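# Fetch white-capped square bottle from fridge to workbench

## Task

Remove the square bottle that has a white cap from the refrigerator (its left door is already latched open) and set it upright on the workbench, leaving every other item in the refrigerator where it was; the robot must not topple or finish leaning, or the task fails.

## Robot and tools

ROBOT. A LinearBot: an omnidirectional base with a column of about 1.7 m. A carriage rides up and down the column (lift_m) and holds two identical six-joint arms, left and right, each with a two-finger gripper. The arm bases sit about 0.57 m + lift_m above the floor, and the carriage hangs roughly 0.15 m below them. A hand reaches 0.78 m from its shoulder but only about 0.38 m beneath its arm base. The hand is about 0.16 m long and 0.1 m wide (0.14 m open); the wrist camera sticks out 0.11 m to one side of joint 6. Parked arm: joints 1-6 = 0, 0.05, 0.05, 1.45, 0, 0; robot then about 0.85 m wide and 0.65 m long.

CAMERAS. carriage_camera is fixed on the carriage, facing forward and tilted about 20 degrees down. left_wrist_camera and right_wrist_camera look out past each hand's fingertips. All images are 672x504.

FRAMES. Base frame: origin on the floor beneath the base centre, x forward, y left, z up, metres. left_hand and right_hand are reported in it, each being the point between that hand's finger pads; quat_wxyz rotates base axes into hand axes (hand z along the fingers, fingers open along hand y; a hand pointing straight up with joints 1, 5, 6 at 0 reads (1, 0, 0, 0)). Odometry frame is the base frame as it was at the start; base_odometry counts wheel turns only, so slip shows as travel; heading in rad, left positive, -3.142 to 3.142. Hand readings tend to sit above the true hand, more at long reach.

TOOL move. Optional keys: base, joints, speeds, min_time_s, cameras. All motions in one call start together.
- base: exactly one key, each a relative offset from where the base last reported itself. translate_m (metres, forward +, -2 to 2), strafe_m (metres, left +, -2 to 2), rotate_rad (radians, counter-clockwise +, -6.3 to 6.3).
- joints: absolute targets by name, one flat object covering both arms; omit any joint you don't want to change (an omitted one may still be pushing toward an older target). lift_m 0 to 1 m. For each arm (prefix left_ or right_): joint1_rad -2.617 to 3.054 (turn about vertical, 0 forward, + left); joint2_rad 0 to 3.141 (shoulder; 0 upper arm back and level, 1.57 upright, 3.14 forward level); joint3_rad 0 to 3.141 (elbow, 0 folded, 3.14 straight); joint4_rad -1.57 to 1.57 (wrist pitch, + lifts fingertips); joint5_rad -1.57 to 1.57 (wrist yaw, + swings fingertips to the RIGHT, opposite sense to joint 1); joint6_rad -2.094 to 2.094 (roll about finger axis, + clockwise viewed from forearm); gripper_m 0 to 0.093 (pad gap in metres).
- speeds: caps for this call only: translate_m and strafe_m 0.02-0.5 m/s, rotate_rad 0.05-1.57 rad/s, lift_m 0.08-0.25 m/s (the maxima are defaults).
- min_time_s: 0.1-8 s, a minimum duration for each arm and gripper motion; straighter hand paths result.
- cameras: list from carriage_camera, left_wrist_camera, right_wrist_camera, all; omitted or null gives all, [] gives none. Unknown keys make the call invalid; out-of-range values get it refused, and a refusal or a stop cancels the later robot calls in that reply.
A move with no action just reports state and images.

TOOL wait: seconds (0 to 10); the robot keeps its last command; returns state and images, cameras as in move.
TOOL zoom_image: camera name and region [x0, y0, x1, y1] in pixels of that camera's latest image, origin top-left, at most 504x504.
TOOL read_manual: section "licences"; only licence text, no motion.
TOOL finished_scene: scene = current scene number; irreversible; the goal must hold with nothing touching it.

RESULTS. The line move reads done or the most serious status. base_status/joint_status per motion: done (base: wheels turned the commanded amount, slip included); off_target (stopped short, maybe still pushing); contact_stop or time_out (target dropped, holding where it rests); not_followed (a self-collision check held back that arm's targets; gripper still acts). on_its_own lists uncommanded behaviour; "held at" is a target, not a reading. motor_effort is percent of maximum, bracket = peak in the call; falling lift effort while lowering means a hand or load is resting on something. Joint torques wrap at ±28 N m for joints 1-3. Gripper reading when gripping a hard part is up to 0.005 m under its width; 0.000-0.002 means closed on nothing. Commanding about 0.005 m below the first-touch reading gives full squeeze; to release, send a gap well above the reading. pictures names the cameras in image order.

HAZARDS. Arms have no contact stop: a blocked arm keeps pressing, then snaps to target when freed. The base stops on wheel overload but ignores the arms. If stuck after a stop, drive about 0.2 m back the way you came (or reverse the turn). Don't back the column under a table edge. Tipping risk grows with a high carriage, outstretched or loaded arms, pushing or pulling, and abrupt stops; only the pictures reveal a lean. Keep the two arms from striking or pressing each other. A loaded level hand droops 7-25 cm per kg. Arms held out heat up even while idle; on a MOTOR HOT line, park the arm; at 100 °C the arm goes limp and drops what it holds (OVER-TEMPERATURE FAULT, then limit_stop_at_motor_heat; resend targets). Avoid dropping the bottle, releasing it while moving, knocking the other fridge items, or slamming anything.

Each tool is called after "Request:" by a JSON object that holds its "api" and its "payload", one argument or row to a line.

## Session

Request:
{"api": "move", "payload": {

}}

Scene clock: 0.00 s.
Joint torques (N m): no reading
base_odometry: x=+0.000 y=+0.000 heading=+0.000
base_status: not commanded
joint_positions: lift_m=+0.300 left_joint1_rad=-0.009 left_joint2_rad=+0.041 left_joint3_rad=+0.063 left_joint4_rad=+1.426 left_joint5_rad=-0.048 left_joint6_rad=+0.016 left_gripper_m=+0.09396 right_joint1_rad=-0.005 right_joint2_rad=+0.049 right_joint3_rad=+0.049 right_joint4_rad=+1.428 right_joint5_rad=-0.037 right_joint6_rad=+0.004 right_gripper_m=+0.09396
joint_status: not commanded
motor_effort: lift_m=+24 drive_wheels=+0
left_hand: x=+0.2631 y=+0.3097 z=+1.2857 quat_wxyz=(+0.998, -0.023, +0.062, +0.005) (m; base frame)
right_hand: x=+0.2693 y=-0.2956 z=+1.2820 quat_wxyz=(+0.997, -0.018, +0.072, +0.000) (m; base frame)
pictures: carriage_camera, left_wrist_camera, right_wrist_camera

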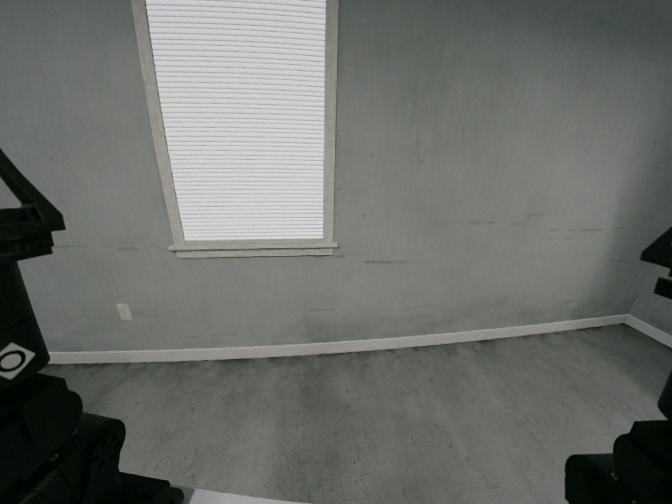

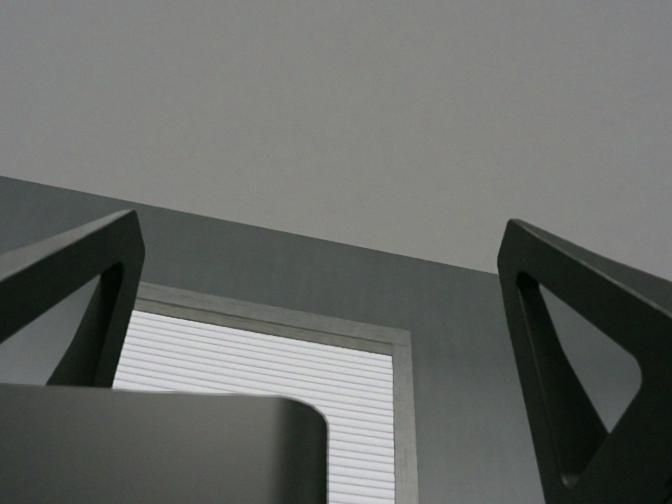

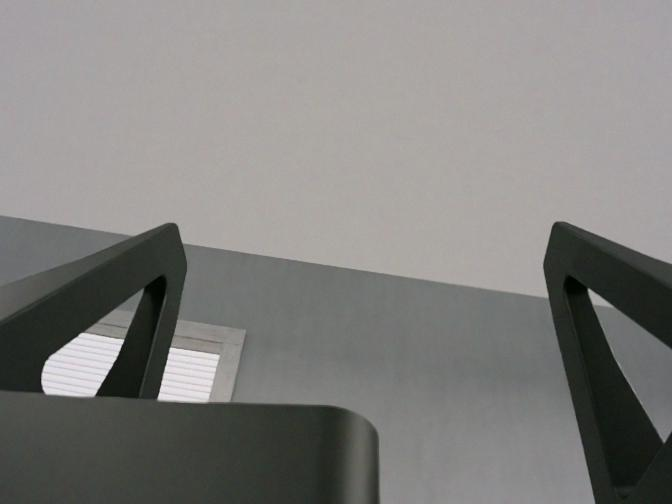

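Request:
{"api": "move", "payload": {
  "base": {"rotate_rad": 1.3},
  "cameras": ["carriage_camera"]
}}

Request:
{"api": "move", "payload": {
  "base": {"rotate_rad": 1.3},
  "cameras": ["carriage_camera"]
}}

Request:
{"api": "move", "payload": {
  "base": {"rotate_rad": 1.3},
  "cameras": ["carriage_camera"]
}}

Scene clock: 11.07 s.
Joint torques (N m): left_arm=[0.32 3.89 4.82 -0.08 0 0.01] | right_arm=[0.03 3.15 6.15 -0.16 0 -0.16]
move: done
base_odometry: x=+0.000 y=+0.000 heading=+1.300
base_status: done
joint_positions: lift_m=+0.300 left_joint1_rad=-0.009 left_joint2_rad=+0.041 left_joint3_rad=+0.063 left_joint4_rad=+1.425 left_joint5_rad=-0.048 left_joint6_rad=+0.016 left_gripper_m=+0.09397 right_joint1_rad=-0.005 right_joint2_rad=+0.049 right_joint3_rad=+0.049 right_joint4_rad=+1.426 right_joint5_rad=-0.037 right_joint6_rad=+0.004 right_gripper_m=+0.09397
joint_status: not commanded
motor_effort: lift_m=+24(24) drive_wheels=+5(12)
left_hand: x=+0.2633 y=+0.3097 z=+1.2857 quat_wxyz=(+0.998, -0.023, +0.062, +0.005) (m; base frame)
right_hand: x=+0.2698 y=-0.2956 z=+1.2819 quat_wxyz=(+0.997, -0.018, +0.073, +0.000) (m; base frame)
pictures: carriage_camera

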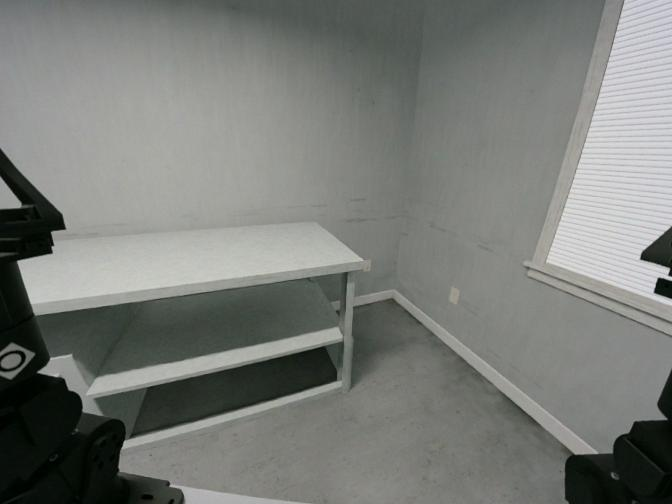

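Scene clock: 13.90 s.
Joint torques (N m): left_arm=[0.34 3.89 4.82 -0.07 0 0] | right_arm=[0.05 3.18 6.16 -0.15 0.01 -0.15]
move: done
base_odometry: x=+0.000 y=+0.000 heading=+2.600
base_status: done
joint_positions: lift_m=+0.300 left_joint1_rad=-0.009 left_joint2_rad=+0.041 left_joint3_rad=+0.063 left_joint4_rad=+1.424 left_joint5_rad=-0.048 left_joint6_rad=+0.016 left_gripper_m=+0.09397 right_joint1_rad=-0.005 right_joint2_rad=+0.049 right_joint3_rad=+0.049 right_joint4_rad=+1.426 right_joint5_rad=-0.037 right_joint6_rad=+0.004 right_gripper_m=+0.09397
joint_status: not commanded
motor_effort: lift_m=+24(24) drive_wheels=+5(13)
left_hand: x=+0.2634 y=+0.3097 z=+1.2857 quat_wxyz=(+0.998, -0.023, +0.063, +0.005) (m; base frame)
right_hand: x=+0.2700 y=-0.2956 z=+1.2819 quat_wxyz=(+0.997, -0.018, +0.073, +0.000) (m; base frame)
pictures: carriage_camera

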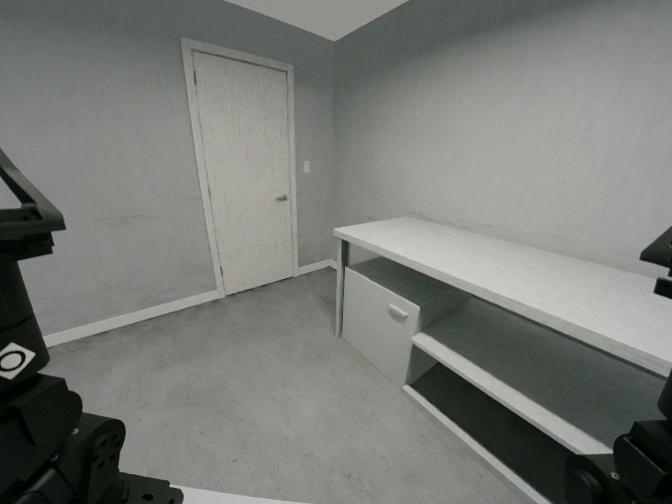

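Scene clock: 16.73 s.
Joint torques (N m): left_arm=[0.34 3.89 4.79 -0.07 -0.01 0] | right_arm=[0.03 3.17 6.16 -0.15 0 -0.15]
move: done
base_odometry: x=+0.000 y=+0.000 heading=-2.384
base_status: done
joint_positions: lift_m=+0.300 left_joint1_rad=-0.009 left_joint2_rad=+0.041 left_joint3_rad=+0.063 left_joint4_rad=+1.424 left_joint5_rad=-0.048 left_joint6_rad=+0.016 left_gripper_m=+0.09398 right_joint1_rad=-0.005 right_joint2_rad=+0.049 right_joint3_rad=+0.049 right_joint4_rad=+1.426 right_joint5_rad=-0.037 right_joint6_rad=+0.004 right_gripper_m=+0.09398
joint_status: not commanded
motor_effort: lift_m=+24(24) drive_wheels=+2(14)
left_hand: x=+0.2634 y=+0.3097 z=+1.2857 quat_wxyz=(+0.998, -0.023, +0.063, +0.005) (m; base frame)
right_hand: x=+0.2700 y=-0.2956 z=+1.2819 quat_wxyz=(+0.997, -0.018, +0.073, +0.000) (m; base frame)
pictures: carriage_camera

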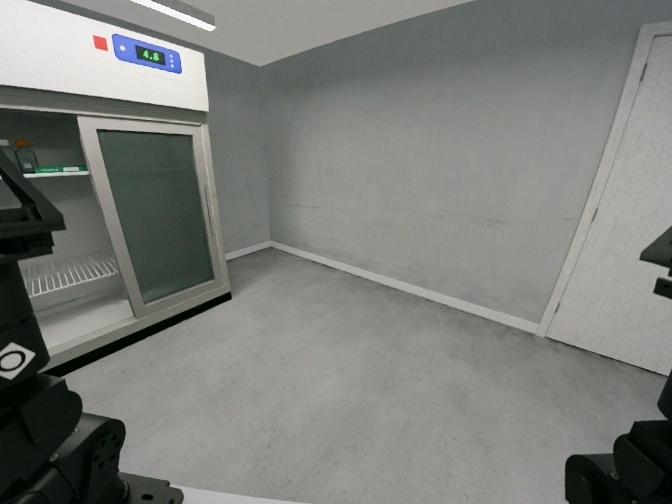

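Request:
{"api": "move", "payload": {
  "base": {"rotate_rad": 0.8},
  "cameras": ["carriage_camera"]
}}

Scene clock: 37.33 s.
Joint torques (N m): left_arm=[0.34 3.89 4.81 -0.07 0 0] | right_arm=[0.05 3.17 6.16 -0.15 0 -0.16]
move: done
base_odometry: x=+0.000 y=+0.000 heading=-1.584
base_status: done
joint_positions: lift_m=+0.300 left_joint1_rad=-0.009 left_joint2_rad=+0.041 left_joint3_rad=+0.063 left_joint4_rad=+1.424 left_joint5_rad=-0.048 left_joint6_rad=+0.016 left_gripper_m=+0.09398 right_joint1_rad=-0.005 right_joint2_rad=+0.049 right_joint3_rad=+0.049 right_joint4_rad=+1.425 right_joint5_rad=-0.037 right_joint6_rad=+0.004 right_gripper_m=+0.09398
joint_status: not commanded
motor_effort: lift_m=+24(24) drive_wheels=+7(13)
left_hand: x=+0.2634 y=+0.3097 z=+1.2857 quat_wxyz=(+0.998, -0.023, +0.063, +0.005) (m; base frame)
right_hand: x=+0.2701 y=-0.2956 z=+1.2819 quat_wxyz=(+0.997, -0.018, +0.073, +0.000) (m; base frame)
pictures: carriage_camera

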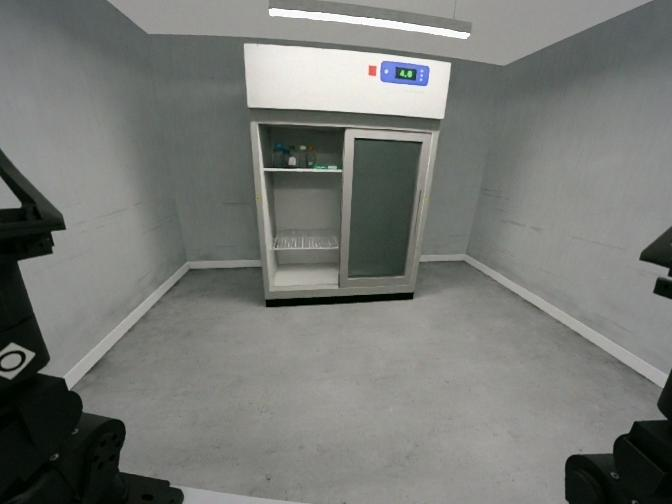

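Request:
{"api": "zoom_image", "payload": {
  "camera": "carriage_camera",
  "region": [240, 110, 450, 310]
}}

Scaled by 2.400 from the camera's 672x504 image, which has a finer 960x720 frame.

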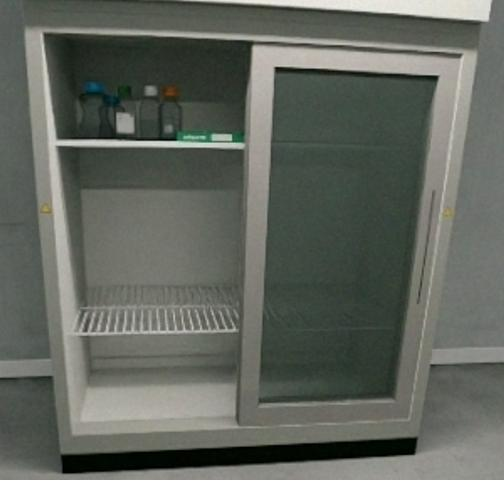

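Request:
{"api": "move", "payload": {
  "base": {"rotate_rad": 0.164},
  "joints": {"lift_m": 0.6},
  "cameras": []
}}

Request:
{"api": "move", "payload": {
  "base": {"strafe_m": -0.27},
  "cameras": []
}}

Request:
{"api": "move", "payload": {
  "base": {"translate_m": 1.1},
  "cameras": ["carriage_camera"]
}}

Request:
{"api": "zoom_image", "payload": {
  "camera": "carriage_camera",
  "region": [120, 110, 440, 350]
}}

Scene clock: 189.10 s.
Joint torques (N m): left_arm=[0.32 3.88 4.79 -0.07 0 0.01] | right_arm=[0.05 3.17 6.2 -0.16 0.01 -0.16]
move: done
base_odometry: x=+0.000 y=+0.000 heading=-1.420
base_status: done
joint_positions: lift_m=+0.600 left_joint1_rad=-0.009 left_joint2_rad=+0.041 left_joint3_rad=+0.063 left_joint4_rad=+1.424 left_joint5_rad=-0.048 left_joint6_rad=+0.016 left_gripper_m=+0.09398 right_joint1_rad=-0.005 right_joint2_rad=+0.049 right_joint3_rad=+0.049 right_joint4_rad=+1.426 right_joint5_rad=-0.037 right_joint6_rad=+0.004 right_gripper_m=+0.09398
joint_status: all done
motor_effort: lift_m=+26(32) drive_wheels=+4(10)
left_hand: x=+0.2634 y=+0.3097 z=+1.5855 quat_wxyz=(+0.998, -0.023, +0.063, +0.005) (m; base frame)
right_hand: x=+0.2698 y=-0.2956 z=+1.5817 quat_wxyz=(+0.997, -0.018, +0.073, +0.000) (m; base frame)
pictures: none
No camera images: "cameras" was empty.

Scene clock: 191.70 s.
Joint torques (N m): left_arm=[0.35 3.86 4.75 -0.07 -0.01 0.01] | right_arm=[0.05 3.21 6.16 -0.16 0.01 -0.15]
move: done
base_odometry: x=-0.267 y=-0.041 heading=-1.420
base_status: done
joint_positions: lift_m=+0.600 left_joint1_rad=-0.009 left_joint2_rad=+0.041 left_joint3_rad=+0.063 left_joint4_rad=+1.424 left_joint5_rad=-0.048 left_joint6_rad=+0.016 left_gripper_m=+0.09398 right_joint1_rad=-0.004 right_joint2_rad=+0.049 right_joint3_rad=+0.049 right_joint4_rad=+1.426 right_joint5_rad=-0.037 right_joint6_rad=+0.004 right_gripper_m=+0.09398
joint_status: not commanded
motor_effort: lift_m=+26(26) drive_wheels=+5(17)
left_hand: x=+0.2634 y=+0.3097 z=+1.5855 quat_wxyz=(+0.998, -0.023, +0.063, +0.005) (m; base frame)
right_hand: x=+0.2698 y=-0.2956 z=+1.5817 quat_wxyz=(+0.997, -0.018, +0.073, +0.001) (m; base frame)
pictures: none
No camera images: "cameras" was empty.

Scene clock: 196.27 s.
Joint torques (N m): left_arm=[0.34 3.9 4.75 -0.05 0 0] | right_arm=[-0.01 3.18 6.22 -0.17 0 -0.15]
move: done
base_odometry: x=-0.102 y=-1.128 heading=-1.420
base_status: done
joint_positions: lift_m=+0.600 left_joint1_rad=-0.009 left_joint2_rad=+0.041 left_joint3_rad=+0.063 left_joint4_rad=+1.424 left_joint5_rad=-0.048 left_joint6_rad=+0.016 left_gripper_m=+0.09398 right_joint1_rad=-0.004 right_joint2_rad=+0.049 right_joint3_rad=+0.049 right_joint4_rad=+1.426 right_joint5_rad=-0.037 right_joint6_rad=+0.004 right_gripper_m=+0.09398
joint_status: not commanded
motor_effort: lift_m=+26(26) drive_wheels=-2(15)
left_hand: x=+0.2634 y=+0.3097 z=+1.5855 quat_wxyz=(+0.998, -0.023, +0.063, +0.005) (m; base frame)
right_hand: x=+0.2700 y=-0.2956 z=+1.5817 quat_wxyz=(+0.997, -0.018, +0.073, +0.001) (m; base frame)
pictures: carriage_camera
camera_calibration:
carriage_camera: T_world_to_cam=[[0.0454457, -0.998547, 0.0289474, -0.0479919], [-0.353787, -0.0431872, -0.934329, 1.509], [0.934221, 0.03222, -0.355235, 0.443149], [0, 0, 0, 1]] pos_world=[0.122044, 0.00296896, 1.56871]

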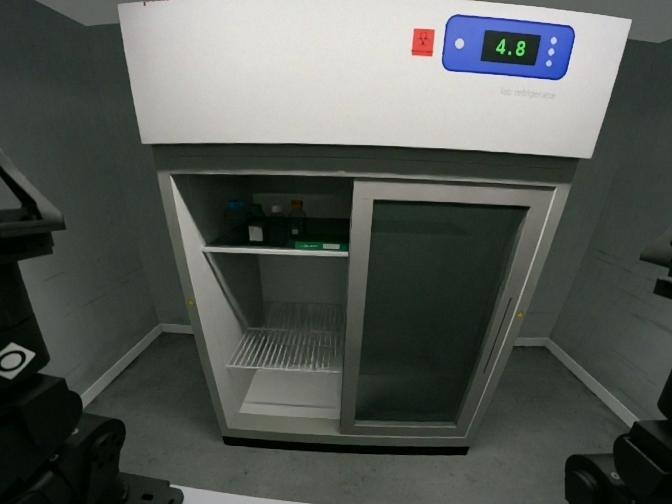

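Scaled by 1.575 from the camera's 672x504 image, which has a finer 960x720 frame.

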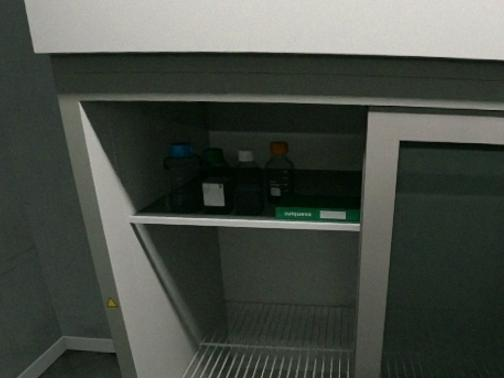

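Request:
{"api": "move", "payload": {
  "joints": {"left_joint1_rad": 0.0, "left_joint2_rad": 1.756, "left_joint3_rad": 0.8765, "left_joint4_rad": 0.8795, "left_joint5_rad": 0, "left_joint6_rad": 0, "left_gripper_m": 0.07},
  "min_time_s": 2,
  "cameras": ["left_wrist_camera", "carriage_camera"]
}}

Scene clock: 237.70 s.
Joint torques (N m): left_arm=[0.77 -8.31 7.6 2.22 0.08 -0.11] | right_arm=[-0.01 3.15 6.16 -0.15 0 -0.15]
move: done
base_odometry: x=-0.102 y=-1.128 heading=-1.420
base_status: not commanded
joint_positions: lift_m=+0.600 left_joint1_rad=-0.005 left_joint2_rad=+1.752 left_joint3_rad=+0.848 left_joint4_rad=+0.884 left_joint5_rad=-0.011 left_joint6_rad=+0.009 left_gripper_m=+0.07014 right_joint1_rad=-0.004 right_joint2_rad=+0.049 right_joint3_rad=+0.049 right_joint4_rad=+1.426 right_joint5_rad=-0.037 right_joint6_rad=+0.004 right_gripper_m=+0.09398
joint_status: all done
motor_effort: lift_m=+26(26) drive_wheels=+7(8)
left_hand: x=+0.7448 y=+0.3009 z=+1.3651 quat_wxyz=(+0.700, +0.001, +0.714, +0.005) (m; base frame)
right_hand: x=+0.2700 y=-0.2956 z=+1.5817 quat_wxyz=(+0.997, -0.018, +0.073, +0.001) (m; base frame)
pictures: carriage_camera, left_wrist_camera
camera_calibration:
carriage_camera: T_world_to_cam=[[0.0454457, -0.998547, 0.0289474, -0.0479919], [-0.353787, -0.0431872, -0.934329, 1.509], [0.934221, 0.03222, -0.355235, 0.443149], [0, 0, 0, 1]] pos_world=[0.122044, 0.00296896, 1.56871]
left_wrist_camera: T_world_to_cam=[[0.0112172, -0.999684, 0.0225018, 0.260442], [-0.622102, -0.0245948, -0.78255, 1.53843], [0.782856, -0.00522043, -0.622181, 0.391133], [0, 0, 0, 1]] pos_world=[0.647936, 0.300239, 1.44139]

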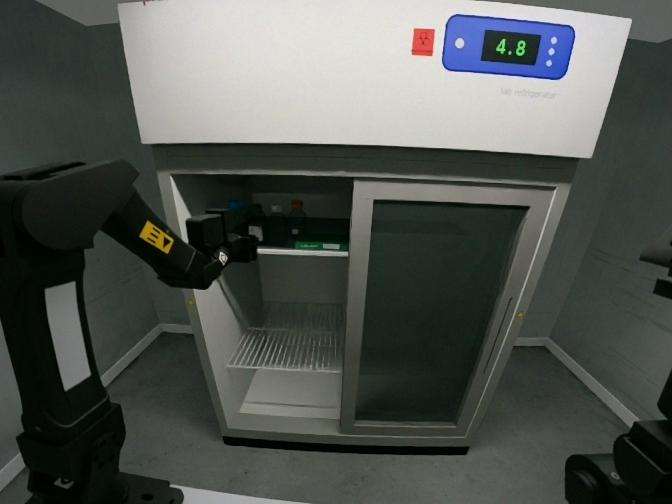

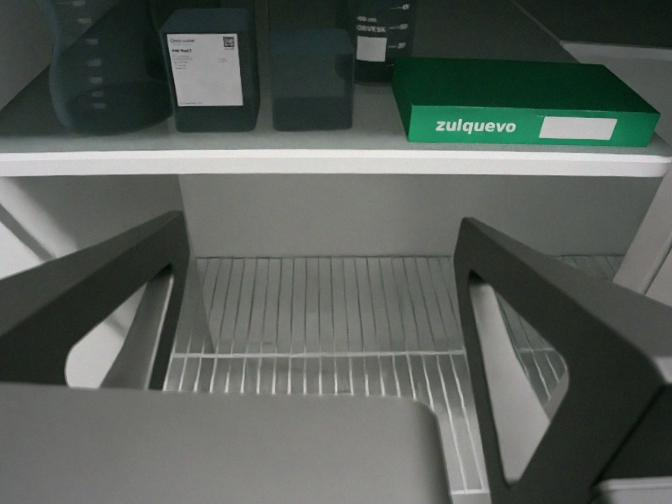

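Request:
{"api": "move", "payload": {
  "base": {"translate_m": 0.2},
  "joints": {"lift_m": 0.62},
  "speeds": {"translate_m": 0.2},
  "cameras": ["left_wrist_camera", "carriage_camera"]
}}

Request:
{"api": "zoom_image", "payload": {
  "camera": "carriage_camera",
  "region": [140, 140, 360, 300]
}}

Scene clock: 283.27 s.
Joint torques (N m): left_arm=[0.79 -8.61 7.02 2.3 0.06 -0.1] | right_arm=[-0.01 3.12 6.2 -0.15 0.01 -0.16]
move: done
base_odometry: x=-0.072 y=-1.326 heading=-1.421
base_status: done
joint_positions: lift_m=+0.620 left_joint1_rad=-0.005 left_joint2_rad=+1.755 left_joint3_rad=+0.856 left_joint4_rad=+0.880 left_joint5_rad=-0.009 left_joint6_rad=+0.009 left_gripper_m=+0.07014 right_joint1_rad=-0.004 right_joint2_rad=+0.049 right_joint3_rad=+0.049 right_joint4_rad=+1.426 right_joint5_rad=-0.037 right_joint6_rad=+0.004 right_gripper_m=+0.09398
joint_status: all done
motor_effort: lift_m=+25(31) drive_wheels=+5(13)
left_hand: x=+0.7464 y=+0.3006 z=+1.3859 quat_wxyz=(+0.700, +0.002, +0.714, +0.005) (m; base frame)
right_hand: x=+0.2699 y=-0.2956 z=+1.6017 quat_wxyz=(+0.997, -0.018, +0.073, +0.001) (m; base frame)
pictures: carriage_camera, left_wrist_camera
camera_calibration:
carriage_camera: T_world_to_cam=[[0.0454457, -0.998547, 0.0289474, -0.0485712], [-0.353787, -0.0431872, -0.934329, 1.5277], [0.934221, 0.03222, -0.355235, 0.450259], [0, 0, 0, 1]] pos_world=[0.122044, 0.00296896, 1.58872]
left_wrist_camera: T_world_to_cam=[[0.00969946, -0.99969, 0.022913, 0.260251], [-0.622137, -0.0239722, -0.782541, 1.55549], [0.782848, -0.0066648, -0.622177, 0.403229], [0, 0, 0, 1]] pos_world=[0.649537, 0.300147, 1.46215]

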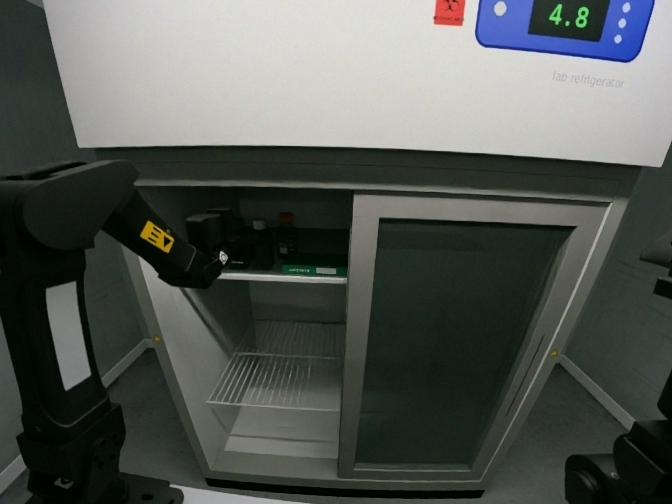

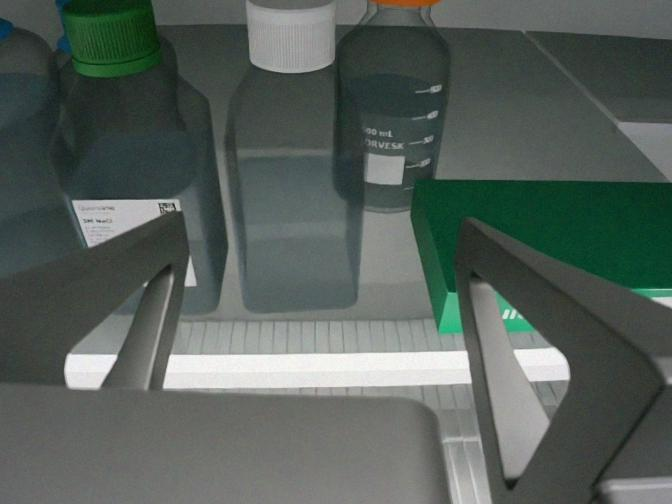

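Scaled by 2.291 from the camera's 672x504 image, which has a finer 960x720 frame.

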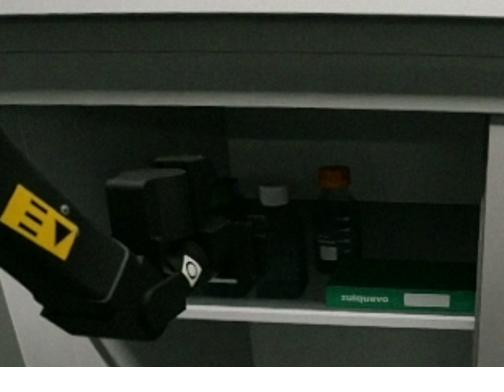

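Request:
{"api": "move", "payload": {
  "base": {"strafe_m": 0.016},
  "speeds": {"strafe_m": 0.1},
  "cameras": ["left_wrist_camera"]
}}

Request:
{"api": "move", "payload": {
  "base": {"translate_m": 0.12},
  "speeds": {"translate_m": 0.15},
  "cameras": ["left_wrist_camera", "carriage_camera"]
}}

Request:
{"api": "zoom_image", "payload": {
  "camera": "carriage_camera",
  "region": [140, 140, 360, 300]
}}

Scene clock: 336.37 s.
Joint torques (N m): left_arm=[0.55 -8.66 7.01 2.27 0.04 -0.09] | right_arm=[0.06 3.17 6.17 -0.15 0 -0.15]
move: done
base_odometry: x=-0.057 y=-1.324 heading=-1.421
base_status: done
joint_positions: lift_m=+0.620 left_joint1_rad=-0.002 left_joint2_rad=+1.755 left_joint3_rad=+0.856 left_joint4_rad=+0.880 left_joint5_rad=-0.007 left_joint6_rad=+0.009 left_gripper_m=+0.07014 right_joint1_rad=-0.005 right_joint2_rad=+0.049 right_joint3_rad=+0.049 right_joint4_rad=+1.426 right_joint5_rad=-0.037 right_joint6_rad=+0.004 right_gripper_m=+0.09398
joint_status: not commanded
motor_effort: lift_m=+25(26) drive_wheels=-4(9)
left_hand: x=+0.7464 y=+0.3018 z=+1.3859 quat_wxyz=(+0.700, +0.001, +0.714, +0.005) (m; base frame)
right_hand: x=+0.2699 y=-0.2956 z=+1.6017 quat_wxyz=(+0.997, -0.018, +0.073, +0.001) (m; base frame)
pictures: left_wrist_camera
camera_calibration:
left_wrist_camera: T_world_to_cam=[[0.0108439, -0.999678, 0.0229503, 0.260581], [-0.622109, -0.0247136, -0.78254, 1.55572], [0.782855, -0.00579184, -0.622177, 0.402966], [0, 0, 0, 1]] pos_world=[0.649541, 0.301278, 1.46215]

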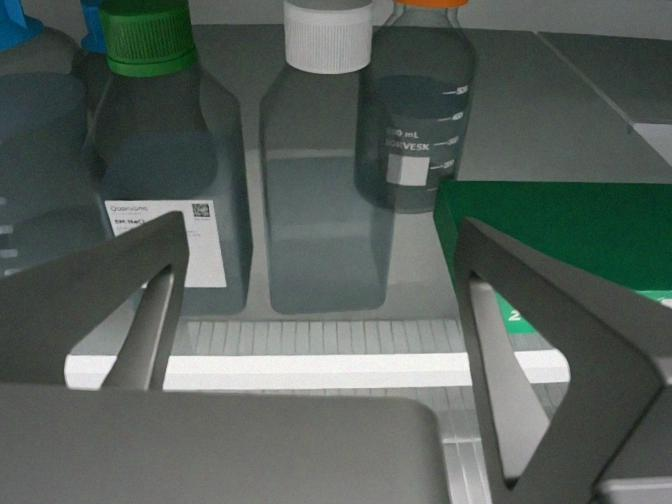

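Scene clock: 338.17 s.
Joint torques (N m): left_arm=[0.51 -8.55 7.04 2.33 0.04 -0.09] | right_arm=[0.06 3.15 6.16 -0.14 0 -0.16]
move: done
base_odometry: x=-0.039 y=-1.443 heading=-1.421
base_status: done
joint_positions: lift_m=+0.620 left_joint1_rad=-0.002 left_joint2_rad=+1.755 left_joint3_rad=+0.856 left_joint4_rad=+0.879 left_joint5_rad=-0.007 left_joint6_rad=+0.009 left_gripper_m=+0.07014 right_joint1_rad=-0.005 right_joint2_rad=+0.049 right_joint3_rad=+0.049 right_joint4_rad=+1.426 right_joint5_rad=-0.037 right_joint6_rad=+0.004 right_gripper_m=+0.09398
joint_status: not commanded
motor_effort: lift_m=+26(26) drive_wheels=+5(13)
left_hand: x=+0.7464 y=+0.3018 z=+1.3858 quat_wxyz=(+0.700, +0.001, +0.714, +0.005) (m; base frame)
right_hand: x=+0.2699 y=-0.2956 z=+1.6017 quat_wxyz=(+0.997, -0.018, +0.073, +0.001) (m; base frame)
pictures: carriage_camera, left_wrist_camera
camera_calibration:
carriage_camera: T_world_to_cam=[[0.0454457, -0.998547, 0.0289474, -0.0485712], [-0.353787, -0.0431872, -0.934329, 1.5277], [0.934221, 0.03222, -0.355235, 0.450259], [0, 0, 0, 1]] pos_world=[0.122044, 0.00296896, 1.58872]
left_wrist_camera: T_world_to_cam=[[0.0108526, -0.999678, 0.0229453, 0.260583], [-0.622408, -0.0247129, -0.782303, 1.55554], [0.782618, -0.00579131, -0.622476, 0.4035], [0, 0, 0, 1]] pos_world=[0.649568, 0.301278, 1.46209]

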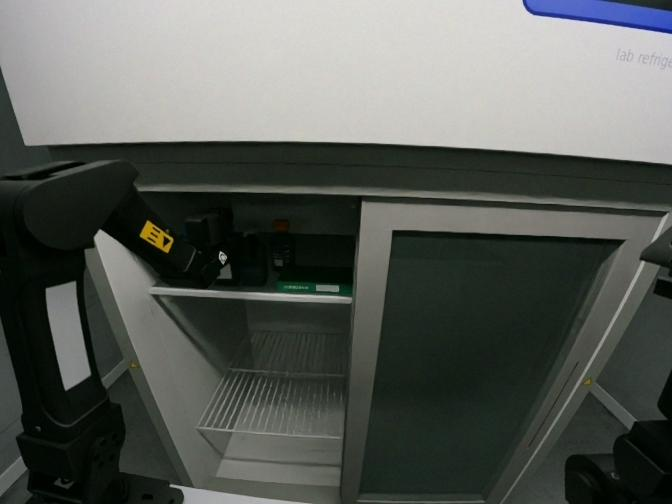

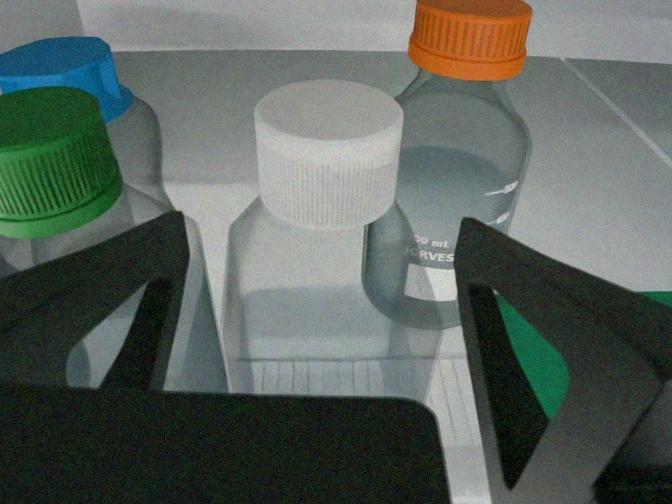

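Scaled by 2.291 from the camera's 672x504 image, which has a finer 960x720 frame.

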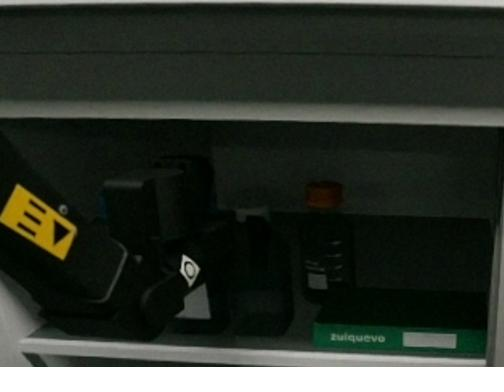

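Request:
{"api": "move", "payload": {
  "base": {"translate_m": 0.037},
  "joints": {"lift_m": 0.627},
  "speeds": {"translate_m": 0.08},
  "cameras": ["left_wrist_camera"]
}}

Request:
{"api": "move", "payload": {
  "joints": {"left_gripper_m": 0.032},
  "min_time_s": 2,
  "cameras": ["left_wrist_camera"]
}}

Scene clock: 364.20 s.
Joint torques (N m): left_arm=[0.54 -8.65 6.9 2.32 0.04 -0.1] | right_arm=[0.03 3.23 6.2 -0.17 0 -0.15]
move: done
base_odometry: x=-0.033 y=-1.479 heading=-1.420
base_status: done
joint_positions: lift_m=+0.627 left_joint1_rad=-0.002 left_joint2_rad=+1.756 left_joint3_rad=+0.858 left_joint4_rad=+0.880 left_joint5_rad=-0.007 left_joint6_rad=+0.009 left_gripper_m=+0.07014 right_joint1_rad=-0.005 right_joint2_rad=+0.049 right_joint3_rad=+0.049 right_joint4_rad=+1.427 right_joint5_rad=-0.037 right_joint6_rad=+0.004 right_gripper_m=+0.09398
joint_status: all done
motor_effort: lift_m=+26(31) drive_wheels=-3(11)
left_hand: x=+0.7469 y=+0.3018 z=+1.3931 quat_wxyz=(+0.700, +0.001, +0.714, +0.005) (m; base frame)
right_hand: x=+0.2696 y=-0.2956 z=+1.6088 quat_wxyz=(+0.997, -0.018, +0.072, +0.001) (m; base frame)
pictures: left_wrist_camera
camera_calibration:
left_wrist_camera: T_world_to_cam=[[0.0108264, -0.999678, 0.0229603, 0.260408], [-0.621512, -0.0247149, -0.783014, 1.56188], [0.78333, -0.0057929, -0.62158, 0.405972], [0, 0, 0, 1]] pos_world=[0.649901, 0.301277, 1.46934]

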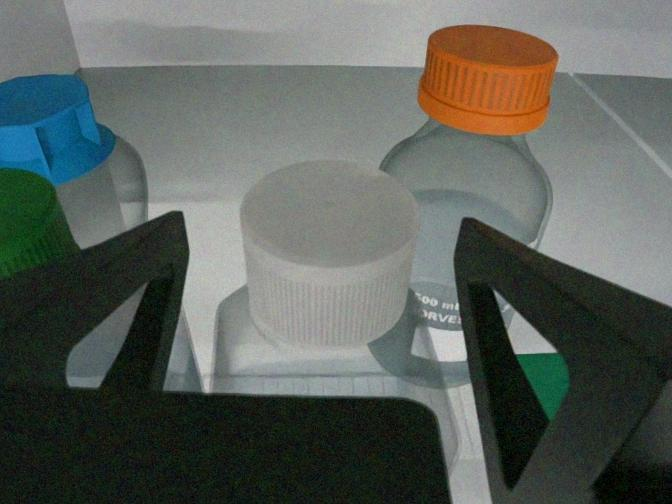

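Scene clock: 366.50 s.
Joint torques (N m): left_arm=[0.53 -8.75 6.86 2.28 0.03 -0.08] | right_arm=[0.03 3.17 6.17 -0.17 0 -0.15]
move: off_target
base_odometry: x=-0.033 y=-1.479 heading=-1.420
base_status: not commanded
joint_positions: lift_m=+0.627 left_joint1_rad=-0.002 left_joint2_rad=+1.756 left_joint3_rad=+0.858 left_joint4_rad=+0.880 left_joint5_rad=-0.006 left_joint6_rad=+0.008 left_gripper_m=+0.04111 right_joint1_rad=-0.005 right_joint2_rad=+0.049 right_joint3_rad=+0.049 right_joint4_rad=+1.427 right_joint5_rad=-0.037 right_joint6_rad=+0.004 right_gripper_m=+0.09398
joint_status: left_gripper_m off_target (ended at +0.04113, target +0.03200)
motor_effort: lift_m=+26(26) drive_wheels=-4(7)
left_hand: x=+0.7469 y=+0.3016 z=+1.3931 quat_wxyz=(+0.700, +0.001, +0.714, +0.004) (m; base frame)
right_hand: x=+0.2696 y=-0.2956 z=+1.6088 quat_wxyz=(+0.997, -0.018, +0.072, +0.001) (m; base frame)
pictures: left_wrist_camera
camera_calibration:
left_wrist_camera: T_world_to_cam=[[0.00932267, -0.999665, 0.0241329, 0.259631], [-0.621545, -0.0246985, -0.782989, 1.56186], [0.783323, -0.00770016, -0.621568, 0.406534], [0, 0, 0, 1]] pos_world=[0.649901, 0.30125, 1.46934]

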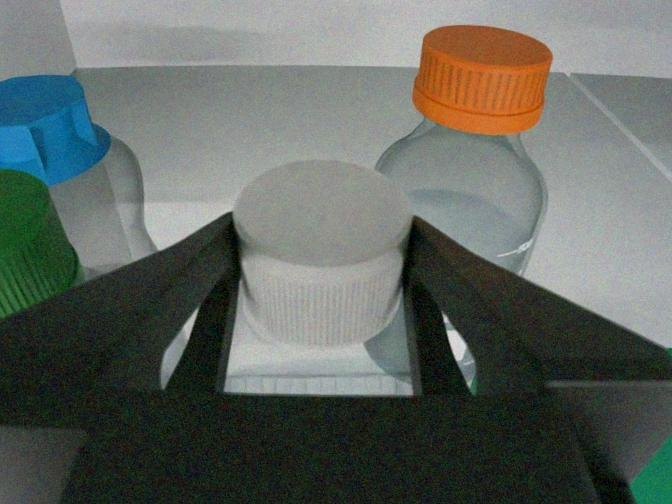

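Request:
{"api": "move", "payload": {
  "joints": {"lift_m": 0.65},
  "speeds": {"lift_m": 0.08},
  "cameras": ["left_wrist_camera", "carriage_camera"]
}}

Scene clock: 386.40 s.
Joint torques (N m): left_arm=[0.53 -9.72 6.83 2.95 0.02 -0.08] | right_arm=[0.03 3.15 6.2 -0.15 0.01 -0.16]
move: done
base_odometry: x=-0.033 y=-1.479 heading=-1.420
base_status: not commanded
joint_positions: lift_m=+0.650 left_joint1_rad=-0.002 left_joint2_rad=+1.766 left_joint3_rad=+0.858 left_joint4_rad=+0.823 left_joint5_rad=-0.006 left_joint6_rad=+0.007 left_gripper_m=+0.04110 right_joint1_rad=-0.005 right_joint2_rad=+0.049 right_joint3_rad=+0.049 right_joint4_rad=+1.427 right_joint5_rad=-0.037 right_joint6_rad=+0.004 right_gripper_m=+0.09398
joint_status: all done
motor_effort: lift_m=+26(30) drive_wheels=+5(8)
left_hand: x=+0.7471 y=+0.3016 z=+1.3969 quat_wxyz=(+0.676, +0.001, +0.737, +0.004) (m; base frame)
right_hand: x=+0.2696 y=-0.2956 z=+1.6317 quat_wxyz=(+0.997, -0.018, +0.072, +0.001) (m; base frame)
pictures: carriage_camera, left_wrist_camera
camera_calibration:
carriage_camera: T_world_to_cam=[[0.0454457, -0.998547, 0.0289474, -0.0494369], [-0.353787, -0.0431872, -0.934329, 1.55564], [0.934221, 0.03222, -0.355235, 0.460882], [0, 0, 0, 1]] pos_world=[0.122044, 0.00296896, 1.61863]
left_wrist_camera: T_world_to_cam=[[0.0109903, -0.99965, 0.0240579, 0.258392], [-0.672954, -0.0251897, -0.739256, 1.54241], [0.739603, -0.00806526, -0.672995, 0.513343], [0, 0, 0, 1]] pos_world=[0.65546, 0.301294, 1.4795]

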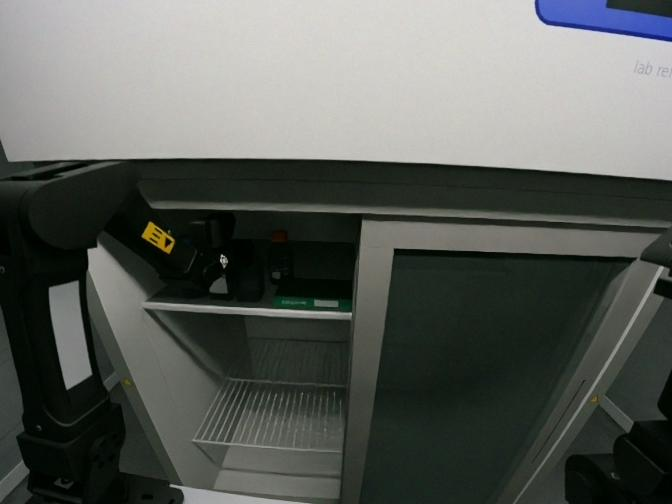

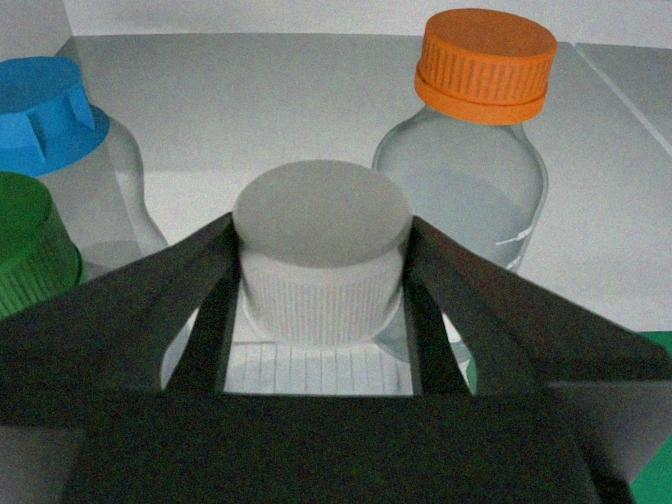

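Request:
{"api": "move", "payload": {
  "joints": {"left_joint4_rad": 0.98},
  "min_time_s": 1,
  "cameras": ["left_wrist_camera", "carriage_camera"]
}}

Request:
{"api": "zoom_image", "payload": {
  "camera": "carriage_camera",
  "region": [130, 180, 310, 320]
}}

Scene clock: 420.63 s.
Joint torques (N m): left_arm=[0.51 -10.33 6.82 3.66 0.03 -0.07] | right_arm=[0.03 3.17 6.16 -0.16 0.01 -0.15]
move: off_target
base_odometry: x=-0.033 y=-1.479 heading=-1.420
base_status: not commanded
joint_positions: lift_m=+0.650 left_joint1_rad=-0.002 left_joint2_rad=+1.774 left_joint3_rad=+0.858 left_joint4_rad=+0.863 left_joint5_rad=-0.006 left_joint6_rad=+0.007 left_gripper_m=+0.04110 right_joint1_rad=-0.005 right_joint2_rad=+0.049 right_joint3_rad=+0.049 right_joint4_rad=+1.427 right_joint5_rad=-0.037 right_joint6_rad=+0.004 right_gripper_m=+0.09398
joint_status: left_joint4_rad off_target (ended at +0.864, target +0.980)
motor_effort: lift_m=+26(26) drive_wheels=+5(6)
left_hand: x=+0.7484 y=+0.3016 z=+1.4034 quat_wxyz=(+0.688, +0.001, +0.726, +0.004) (m; base frame)
right_hand: x=+0.2696 y=-0.2956 z=+1.6317 quat_wxyz=(+0.997, -0.018, +0.072, +0.001) (m; base frame)
pictures: carriage_camera, left_wrist_camera
camera_calibration:
carriage_camera: T_world_to_cam=[[0.0454457, -0.998547, 0.0289474, -0.0494369], [-0.353787, -0.0431872, -0.934329, 1.55564], [0.934221, 0.03222, -0.355235, 0.460882], [0, 0, 0, 1]] pos_world=[0.122044, 0.00296896, 1.61863]
left_wrist_camera: T_world_to_cam=[[0.0101754, -0.999648, 0.0244883, 0.258225], [-0.647763, -0.0252461, -0.761424, 1.56032], [0.761774, -0.00811485, -0.647792, 0.464751], [0, 0, 0, 1]] pos_world=[0.654051, 0.301298, 1.4828]

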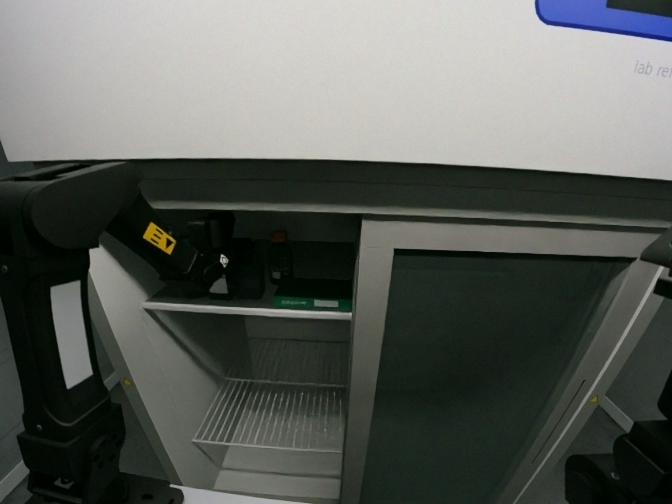

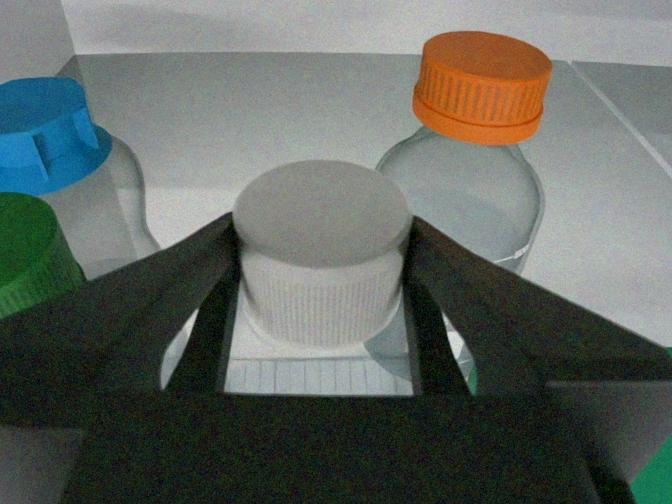

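Scaled by 2.800 from the camera's 672x504 image, which has a finer 960x720 frame.

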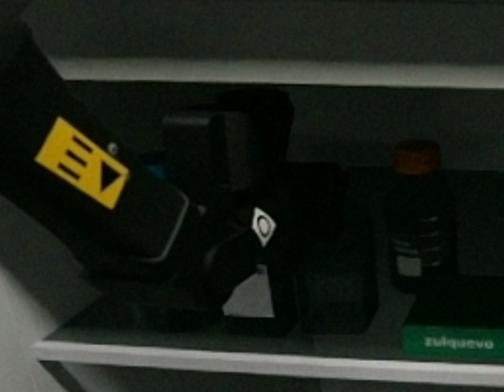

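Request:
{"api": "move", "payload": {
  "joints": {"left_joint4_rad": 1.06, "lift_m": 0.654},
  "min_time_s": 1,
  "cameras": ["carriage_camera"]
}}

Request:
{"api": "move", "payload": {
  "base": {"translate_m": -0.55},
  "speeds": {"translate_m": 0.15},
  "cameras": ["left_wrist_camera", "carriage_camera"]
}}

Scene clock: 446.87 s.
Joint torques (N m): left_arm=[0.51 -10.71 6.8 3.65 0.02 -0.08] | right_arm=[0.05 3.15 6.16 -0.17 0 -0.16]
move: off_target
base_odometry: x=-0.033 y=-1.479 heading=-1.420
base_status: not commanded
joint_positions: lift_m=+0.654 left_joint1_rad=-0.002 left_joint2_rad=+1.778 left_joint3_rad=+0.858 left_joint4_rad=+0.941 left_joint5_rad=-0.006 left_joint6_rad=+0.007 left_gripper_m=+0.04110 right_joint1_rad=-0.005 right_joint2_rad=+0.049 right_joint3_rad=+0.049 right_joint4_rad=+1.427 right_joint5_rad=-0.037 right_joint6_rad=+0.004 right_gripper_m=+0.09398
joint_status: left_joint4_rad off_target (ended at +0.941, target +1.060); the others done
motor_effort: lift_m=+26(31) drive_wheels=+0(6)
left_hand: x=+0.7491 y=+0.3016 z=+1.4243 quat_wxyz=(+0.714, +0.001, +0.700, +0.004) (m; base frame)
right_hand: x=+0.2696 y=-0.2956 z=+1.6357 quat_wxyz=(+0.997, -0.018, +0.072, +0.001) (m; base frame)
pictures: carriage_camera
camera_calibration:
carriage_camera: T_world_to_cam=[[0.0454457, -0.998547, 0.0289474, -0.0495519], [-0.353787, -0.0431872, -0.934329, 1.55935], [0.934221, 0.03222, -0.355235, 0.462294], [0, 0, 0, 1]] pos_world=[0.122044, 0.00296896, 1.6226]

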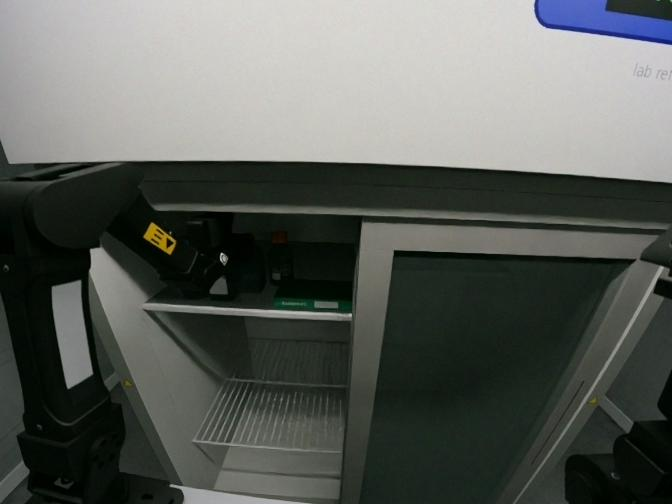

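Scene clock: 451.53 s.
Joint torques (N m): left_arm=[0.49 -10.71 6.76 3.59 0.03 -0.07] | right_arm=[0.03 3.15 6.15 -0.19 0.01 -0.15]
move: done
base_odometry: x=-0.115 y=-0.935 heading=-1.420
base_status: done
joint_positions: lift_m=+0.654 left_joint1_rad=-0.002 left_joint2_rad=+1.778 left_joint3_rad=+0.858 left_joint4_rad=+0.946 left_joint5_rad=-0.006 left_joint6_rad=+0.007 left_gripper_m=+0.04110 right_joint1_rad=-0.005 right_joint2_rad=+0.049 right_joint3_rad=+0.049 right_joint4_rad=+1.427 right_joint5_rad=-0.037 right_joint6_rad=+0.004 right_gripper_m=+0.09398
joint_status: not commanded
motor_effort: lift_m=+26(27) drive_wheels=+2(13)
left_hand: x=+0.7490 y=+0.3016 z=+1.4256 quat_wxyz=(+0.716, +0.001, +0.698, +0.004) (m; base frame)
right_hand: x=+0.2696 y=-0.2956 z=+1.6357 quat_wxyz=(+0.997, -0.018, +0.072, +0.001) (m; base frame)
pictures: carriage_camera, left_wrist_camera
camera_calibration:
carriage_camera: T_world_to_cam=[[0.0454457, -0.998547, 0.0289474, -0.0495519], [-0.353787, -0.0431872, -0.934329, 1.55935], [0.934221, 0.03222, -0.355235, 0.462294], [0, 0, 0, 1]] pos_world=[0.122044, 0.00296896, 1.6226]
left_wrist_camera: T_world_to_cam=[[0.00821465, -0.999644, 0.025387, 0.257858], [-0.58599, -0.0253842, -0.809921, 1.6006], [0.810277, -0.00822333, -0.58599, 0.354237], [0, 0, 0, 1]] pos_world=[0.648787, 0.301309, 1.49739]

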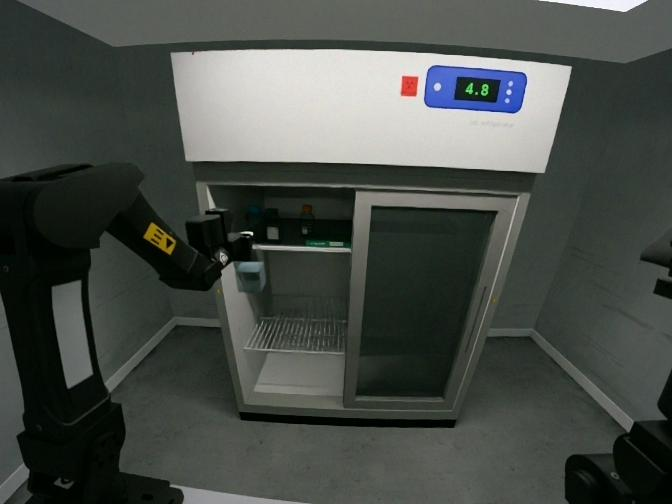

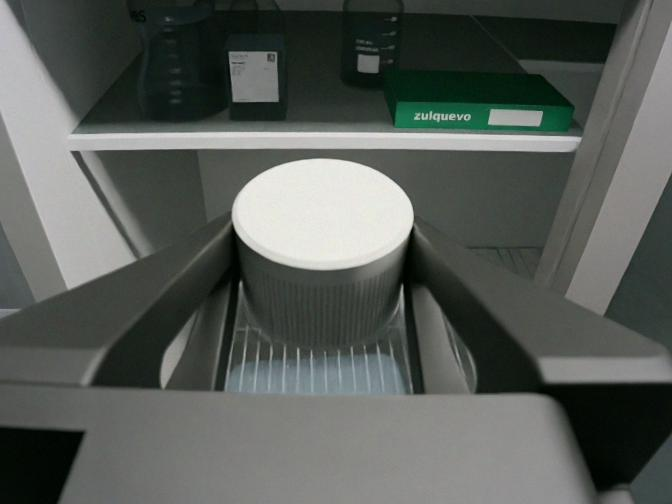

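Request:
{"api": "move", "payload": {
  "base": {"rotate_rad": 3.12},
  "joints": {"lift_m": 0.4},
  "speeds": {"rotate_rad": 1.0, "lift_m": 0.15},
  "cameras": []
}}

Request:
{"api": "move", "payload": {
  "base": {"translate_m": 1.1},
  "speeds": {"translate_m": 0.3},
  "cameras": ["left_wrist_camera", "carriage_camera"]
}}

Scene clock: 495.77 s.
Joint torques (N m): left_arm=[-0.13 -11.56 6.71 3.59 -0.01 -0.05] | right_arm=[0.08 3.17 6.19 -0.16 0 -0.15]
move: done
base_odometry: x=-0.115 y=-0.935 heading=+1.699
base_status: done
joint_positions: lift_m=+0.400 left_joint1_rad=+0.005 left_joint2_rad=+1.787 left_joint3_rad=+0.858 left_joint4_rad=+0.946 left_joint5_rad=-0.003 left_joint6_rad=+0.005 left_gripper_m=+0.04110 right_joint1_rad=-0.005 right_joint2_rad=+0.049 right_joint3_rad=+0.049 right_joint4_rad=+1.427 right_joint5_rad=-0.037 right_joint6_rad=+0.004 right_gripper_m=+0.09400
joint_status: all done
motor_effort: lift_m=+22(22) drive_wheels=+6(14)
left_hand: x=+0.7500 y=+0.3046 z=+1.1674 quat_wxyz=(+0.713, -0.001, +0.701, +0.005) (m; base frame)
right_hand: x=+0.2697 y=-0.2956 z=+1.3822 quat_wxyz=(+0.997, -0.018, +0.072, +0.001) (m; base frame)
pictures: none
No camera images: "cameras" was empty.

Scene clock: 501.00 s.
Joint torques (N m): left_arm=[-0.12 -11.59 6.8 3.56 0 -0.06] | right_arm=[0.05 3.17 6.15 -0.17 0 -0.15]
move: done
base_odometry: x=-0.257 y=+0.155 heading=+1.700
base_status: done
joint_positions: lift_m=+0.400 left_joint1_rad=+0.005 left_joint2_rad=+1.787 left_joint3_rad=+0.858 left_joint4_rad=+0.949 left_joint5_rad=-0.003 left_joint6_rad=+0.005 left_gripper_m=+0.04110 right_joint1_rad=-0.005 right_joint2_rad=+0.049 right_joint3_rad=+0.049 right_joint4_rad=+1.427 right_joint5_rad=-0.037 right_joint6_rad=+0.004 right_gripper_m=+0.09400
joint_status: not commanded
motor_effort: lift_m=+22(22) drive_wheels=-7(17)
left_hand: x=+0.7500 y=+0.3046 z=+1.1682 quat_wxyz=(+0.714, -0.001, +0.700, +0.005) (m; base frame)
right_hand: x=+0.2696 y=-0.2956 z=+1.3822 quat_wxyz=(+0.997, -0.018, +0.072, +0.001) (m; base frame)
pictures: carriage_camera, left_wrist_camera
camera_calibration:
carriage_camera: T_world_to_cam=[[0.0454457, -0.998547, 0.0289474, -0.0422162], [-0.353787, -0.0431872, -0.934329, 1.32258], [0.934221, 0.03222, -0.355235, 0.372272], [0, 0, 0, 1]] pos_world=[0.122044, 0.00296896, 1.36919]
left_wrist_camera: T_world_to_cam=[[0.0121632, -0.999567, 0.0267849, 0.26279], [-0.59112, -0.0287929, -0.806069, 1.39316], [0.806492, -0.0060287, -0.591215, 0.210916], [0, 0, 0, 1]] pos_world=[0.650225, 0.304061, 1.24064]

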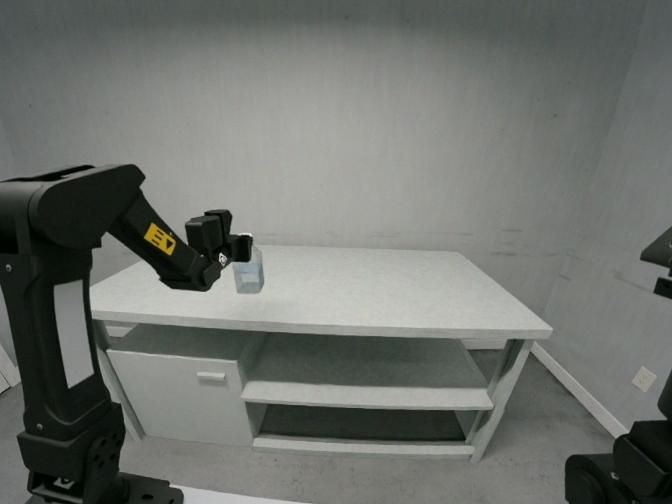

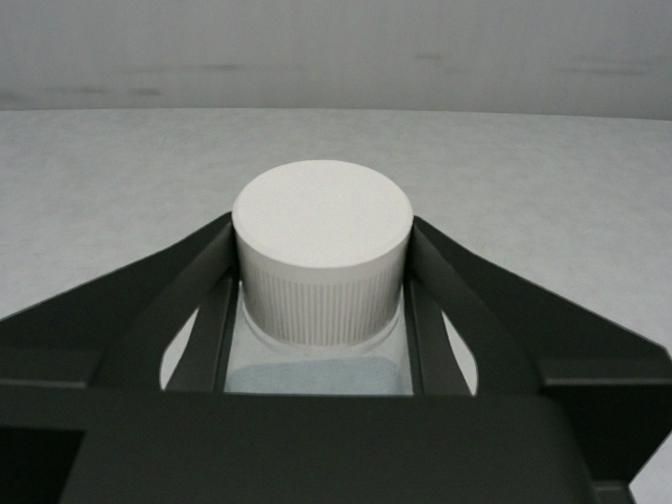

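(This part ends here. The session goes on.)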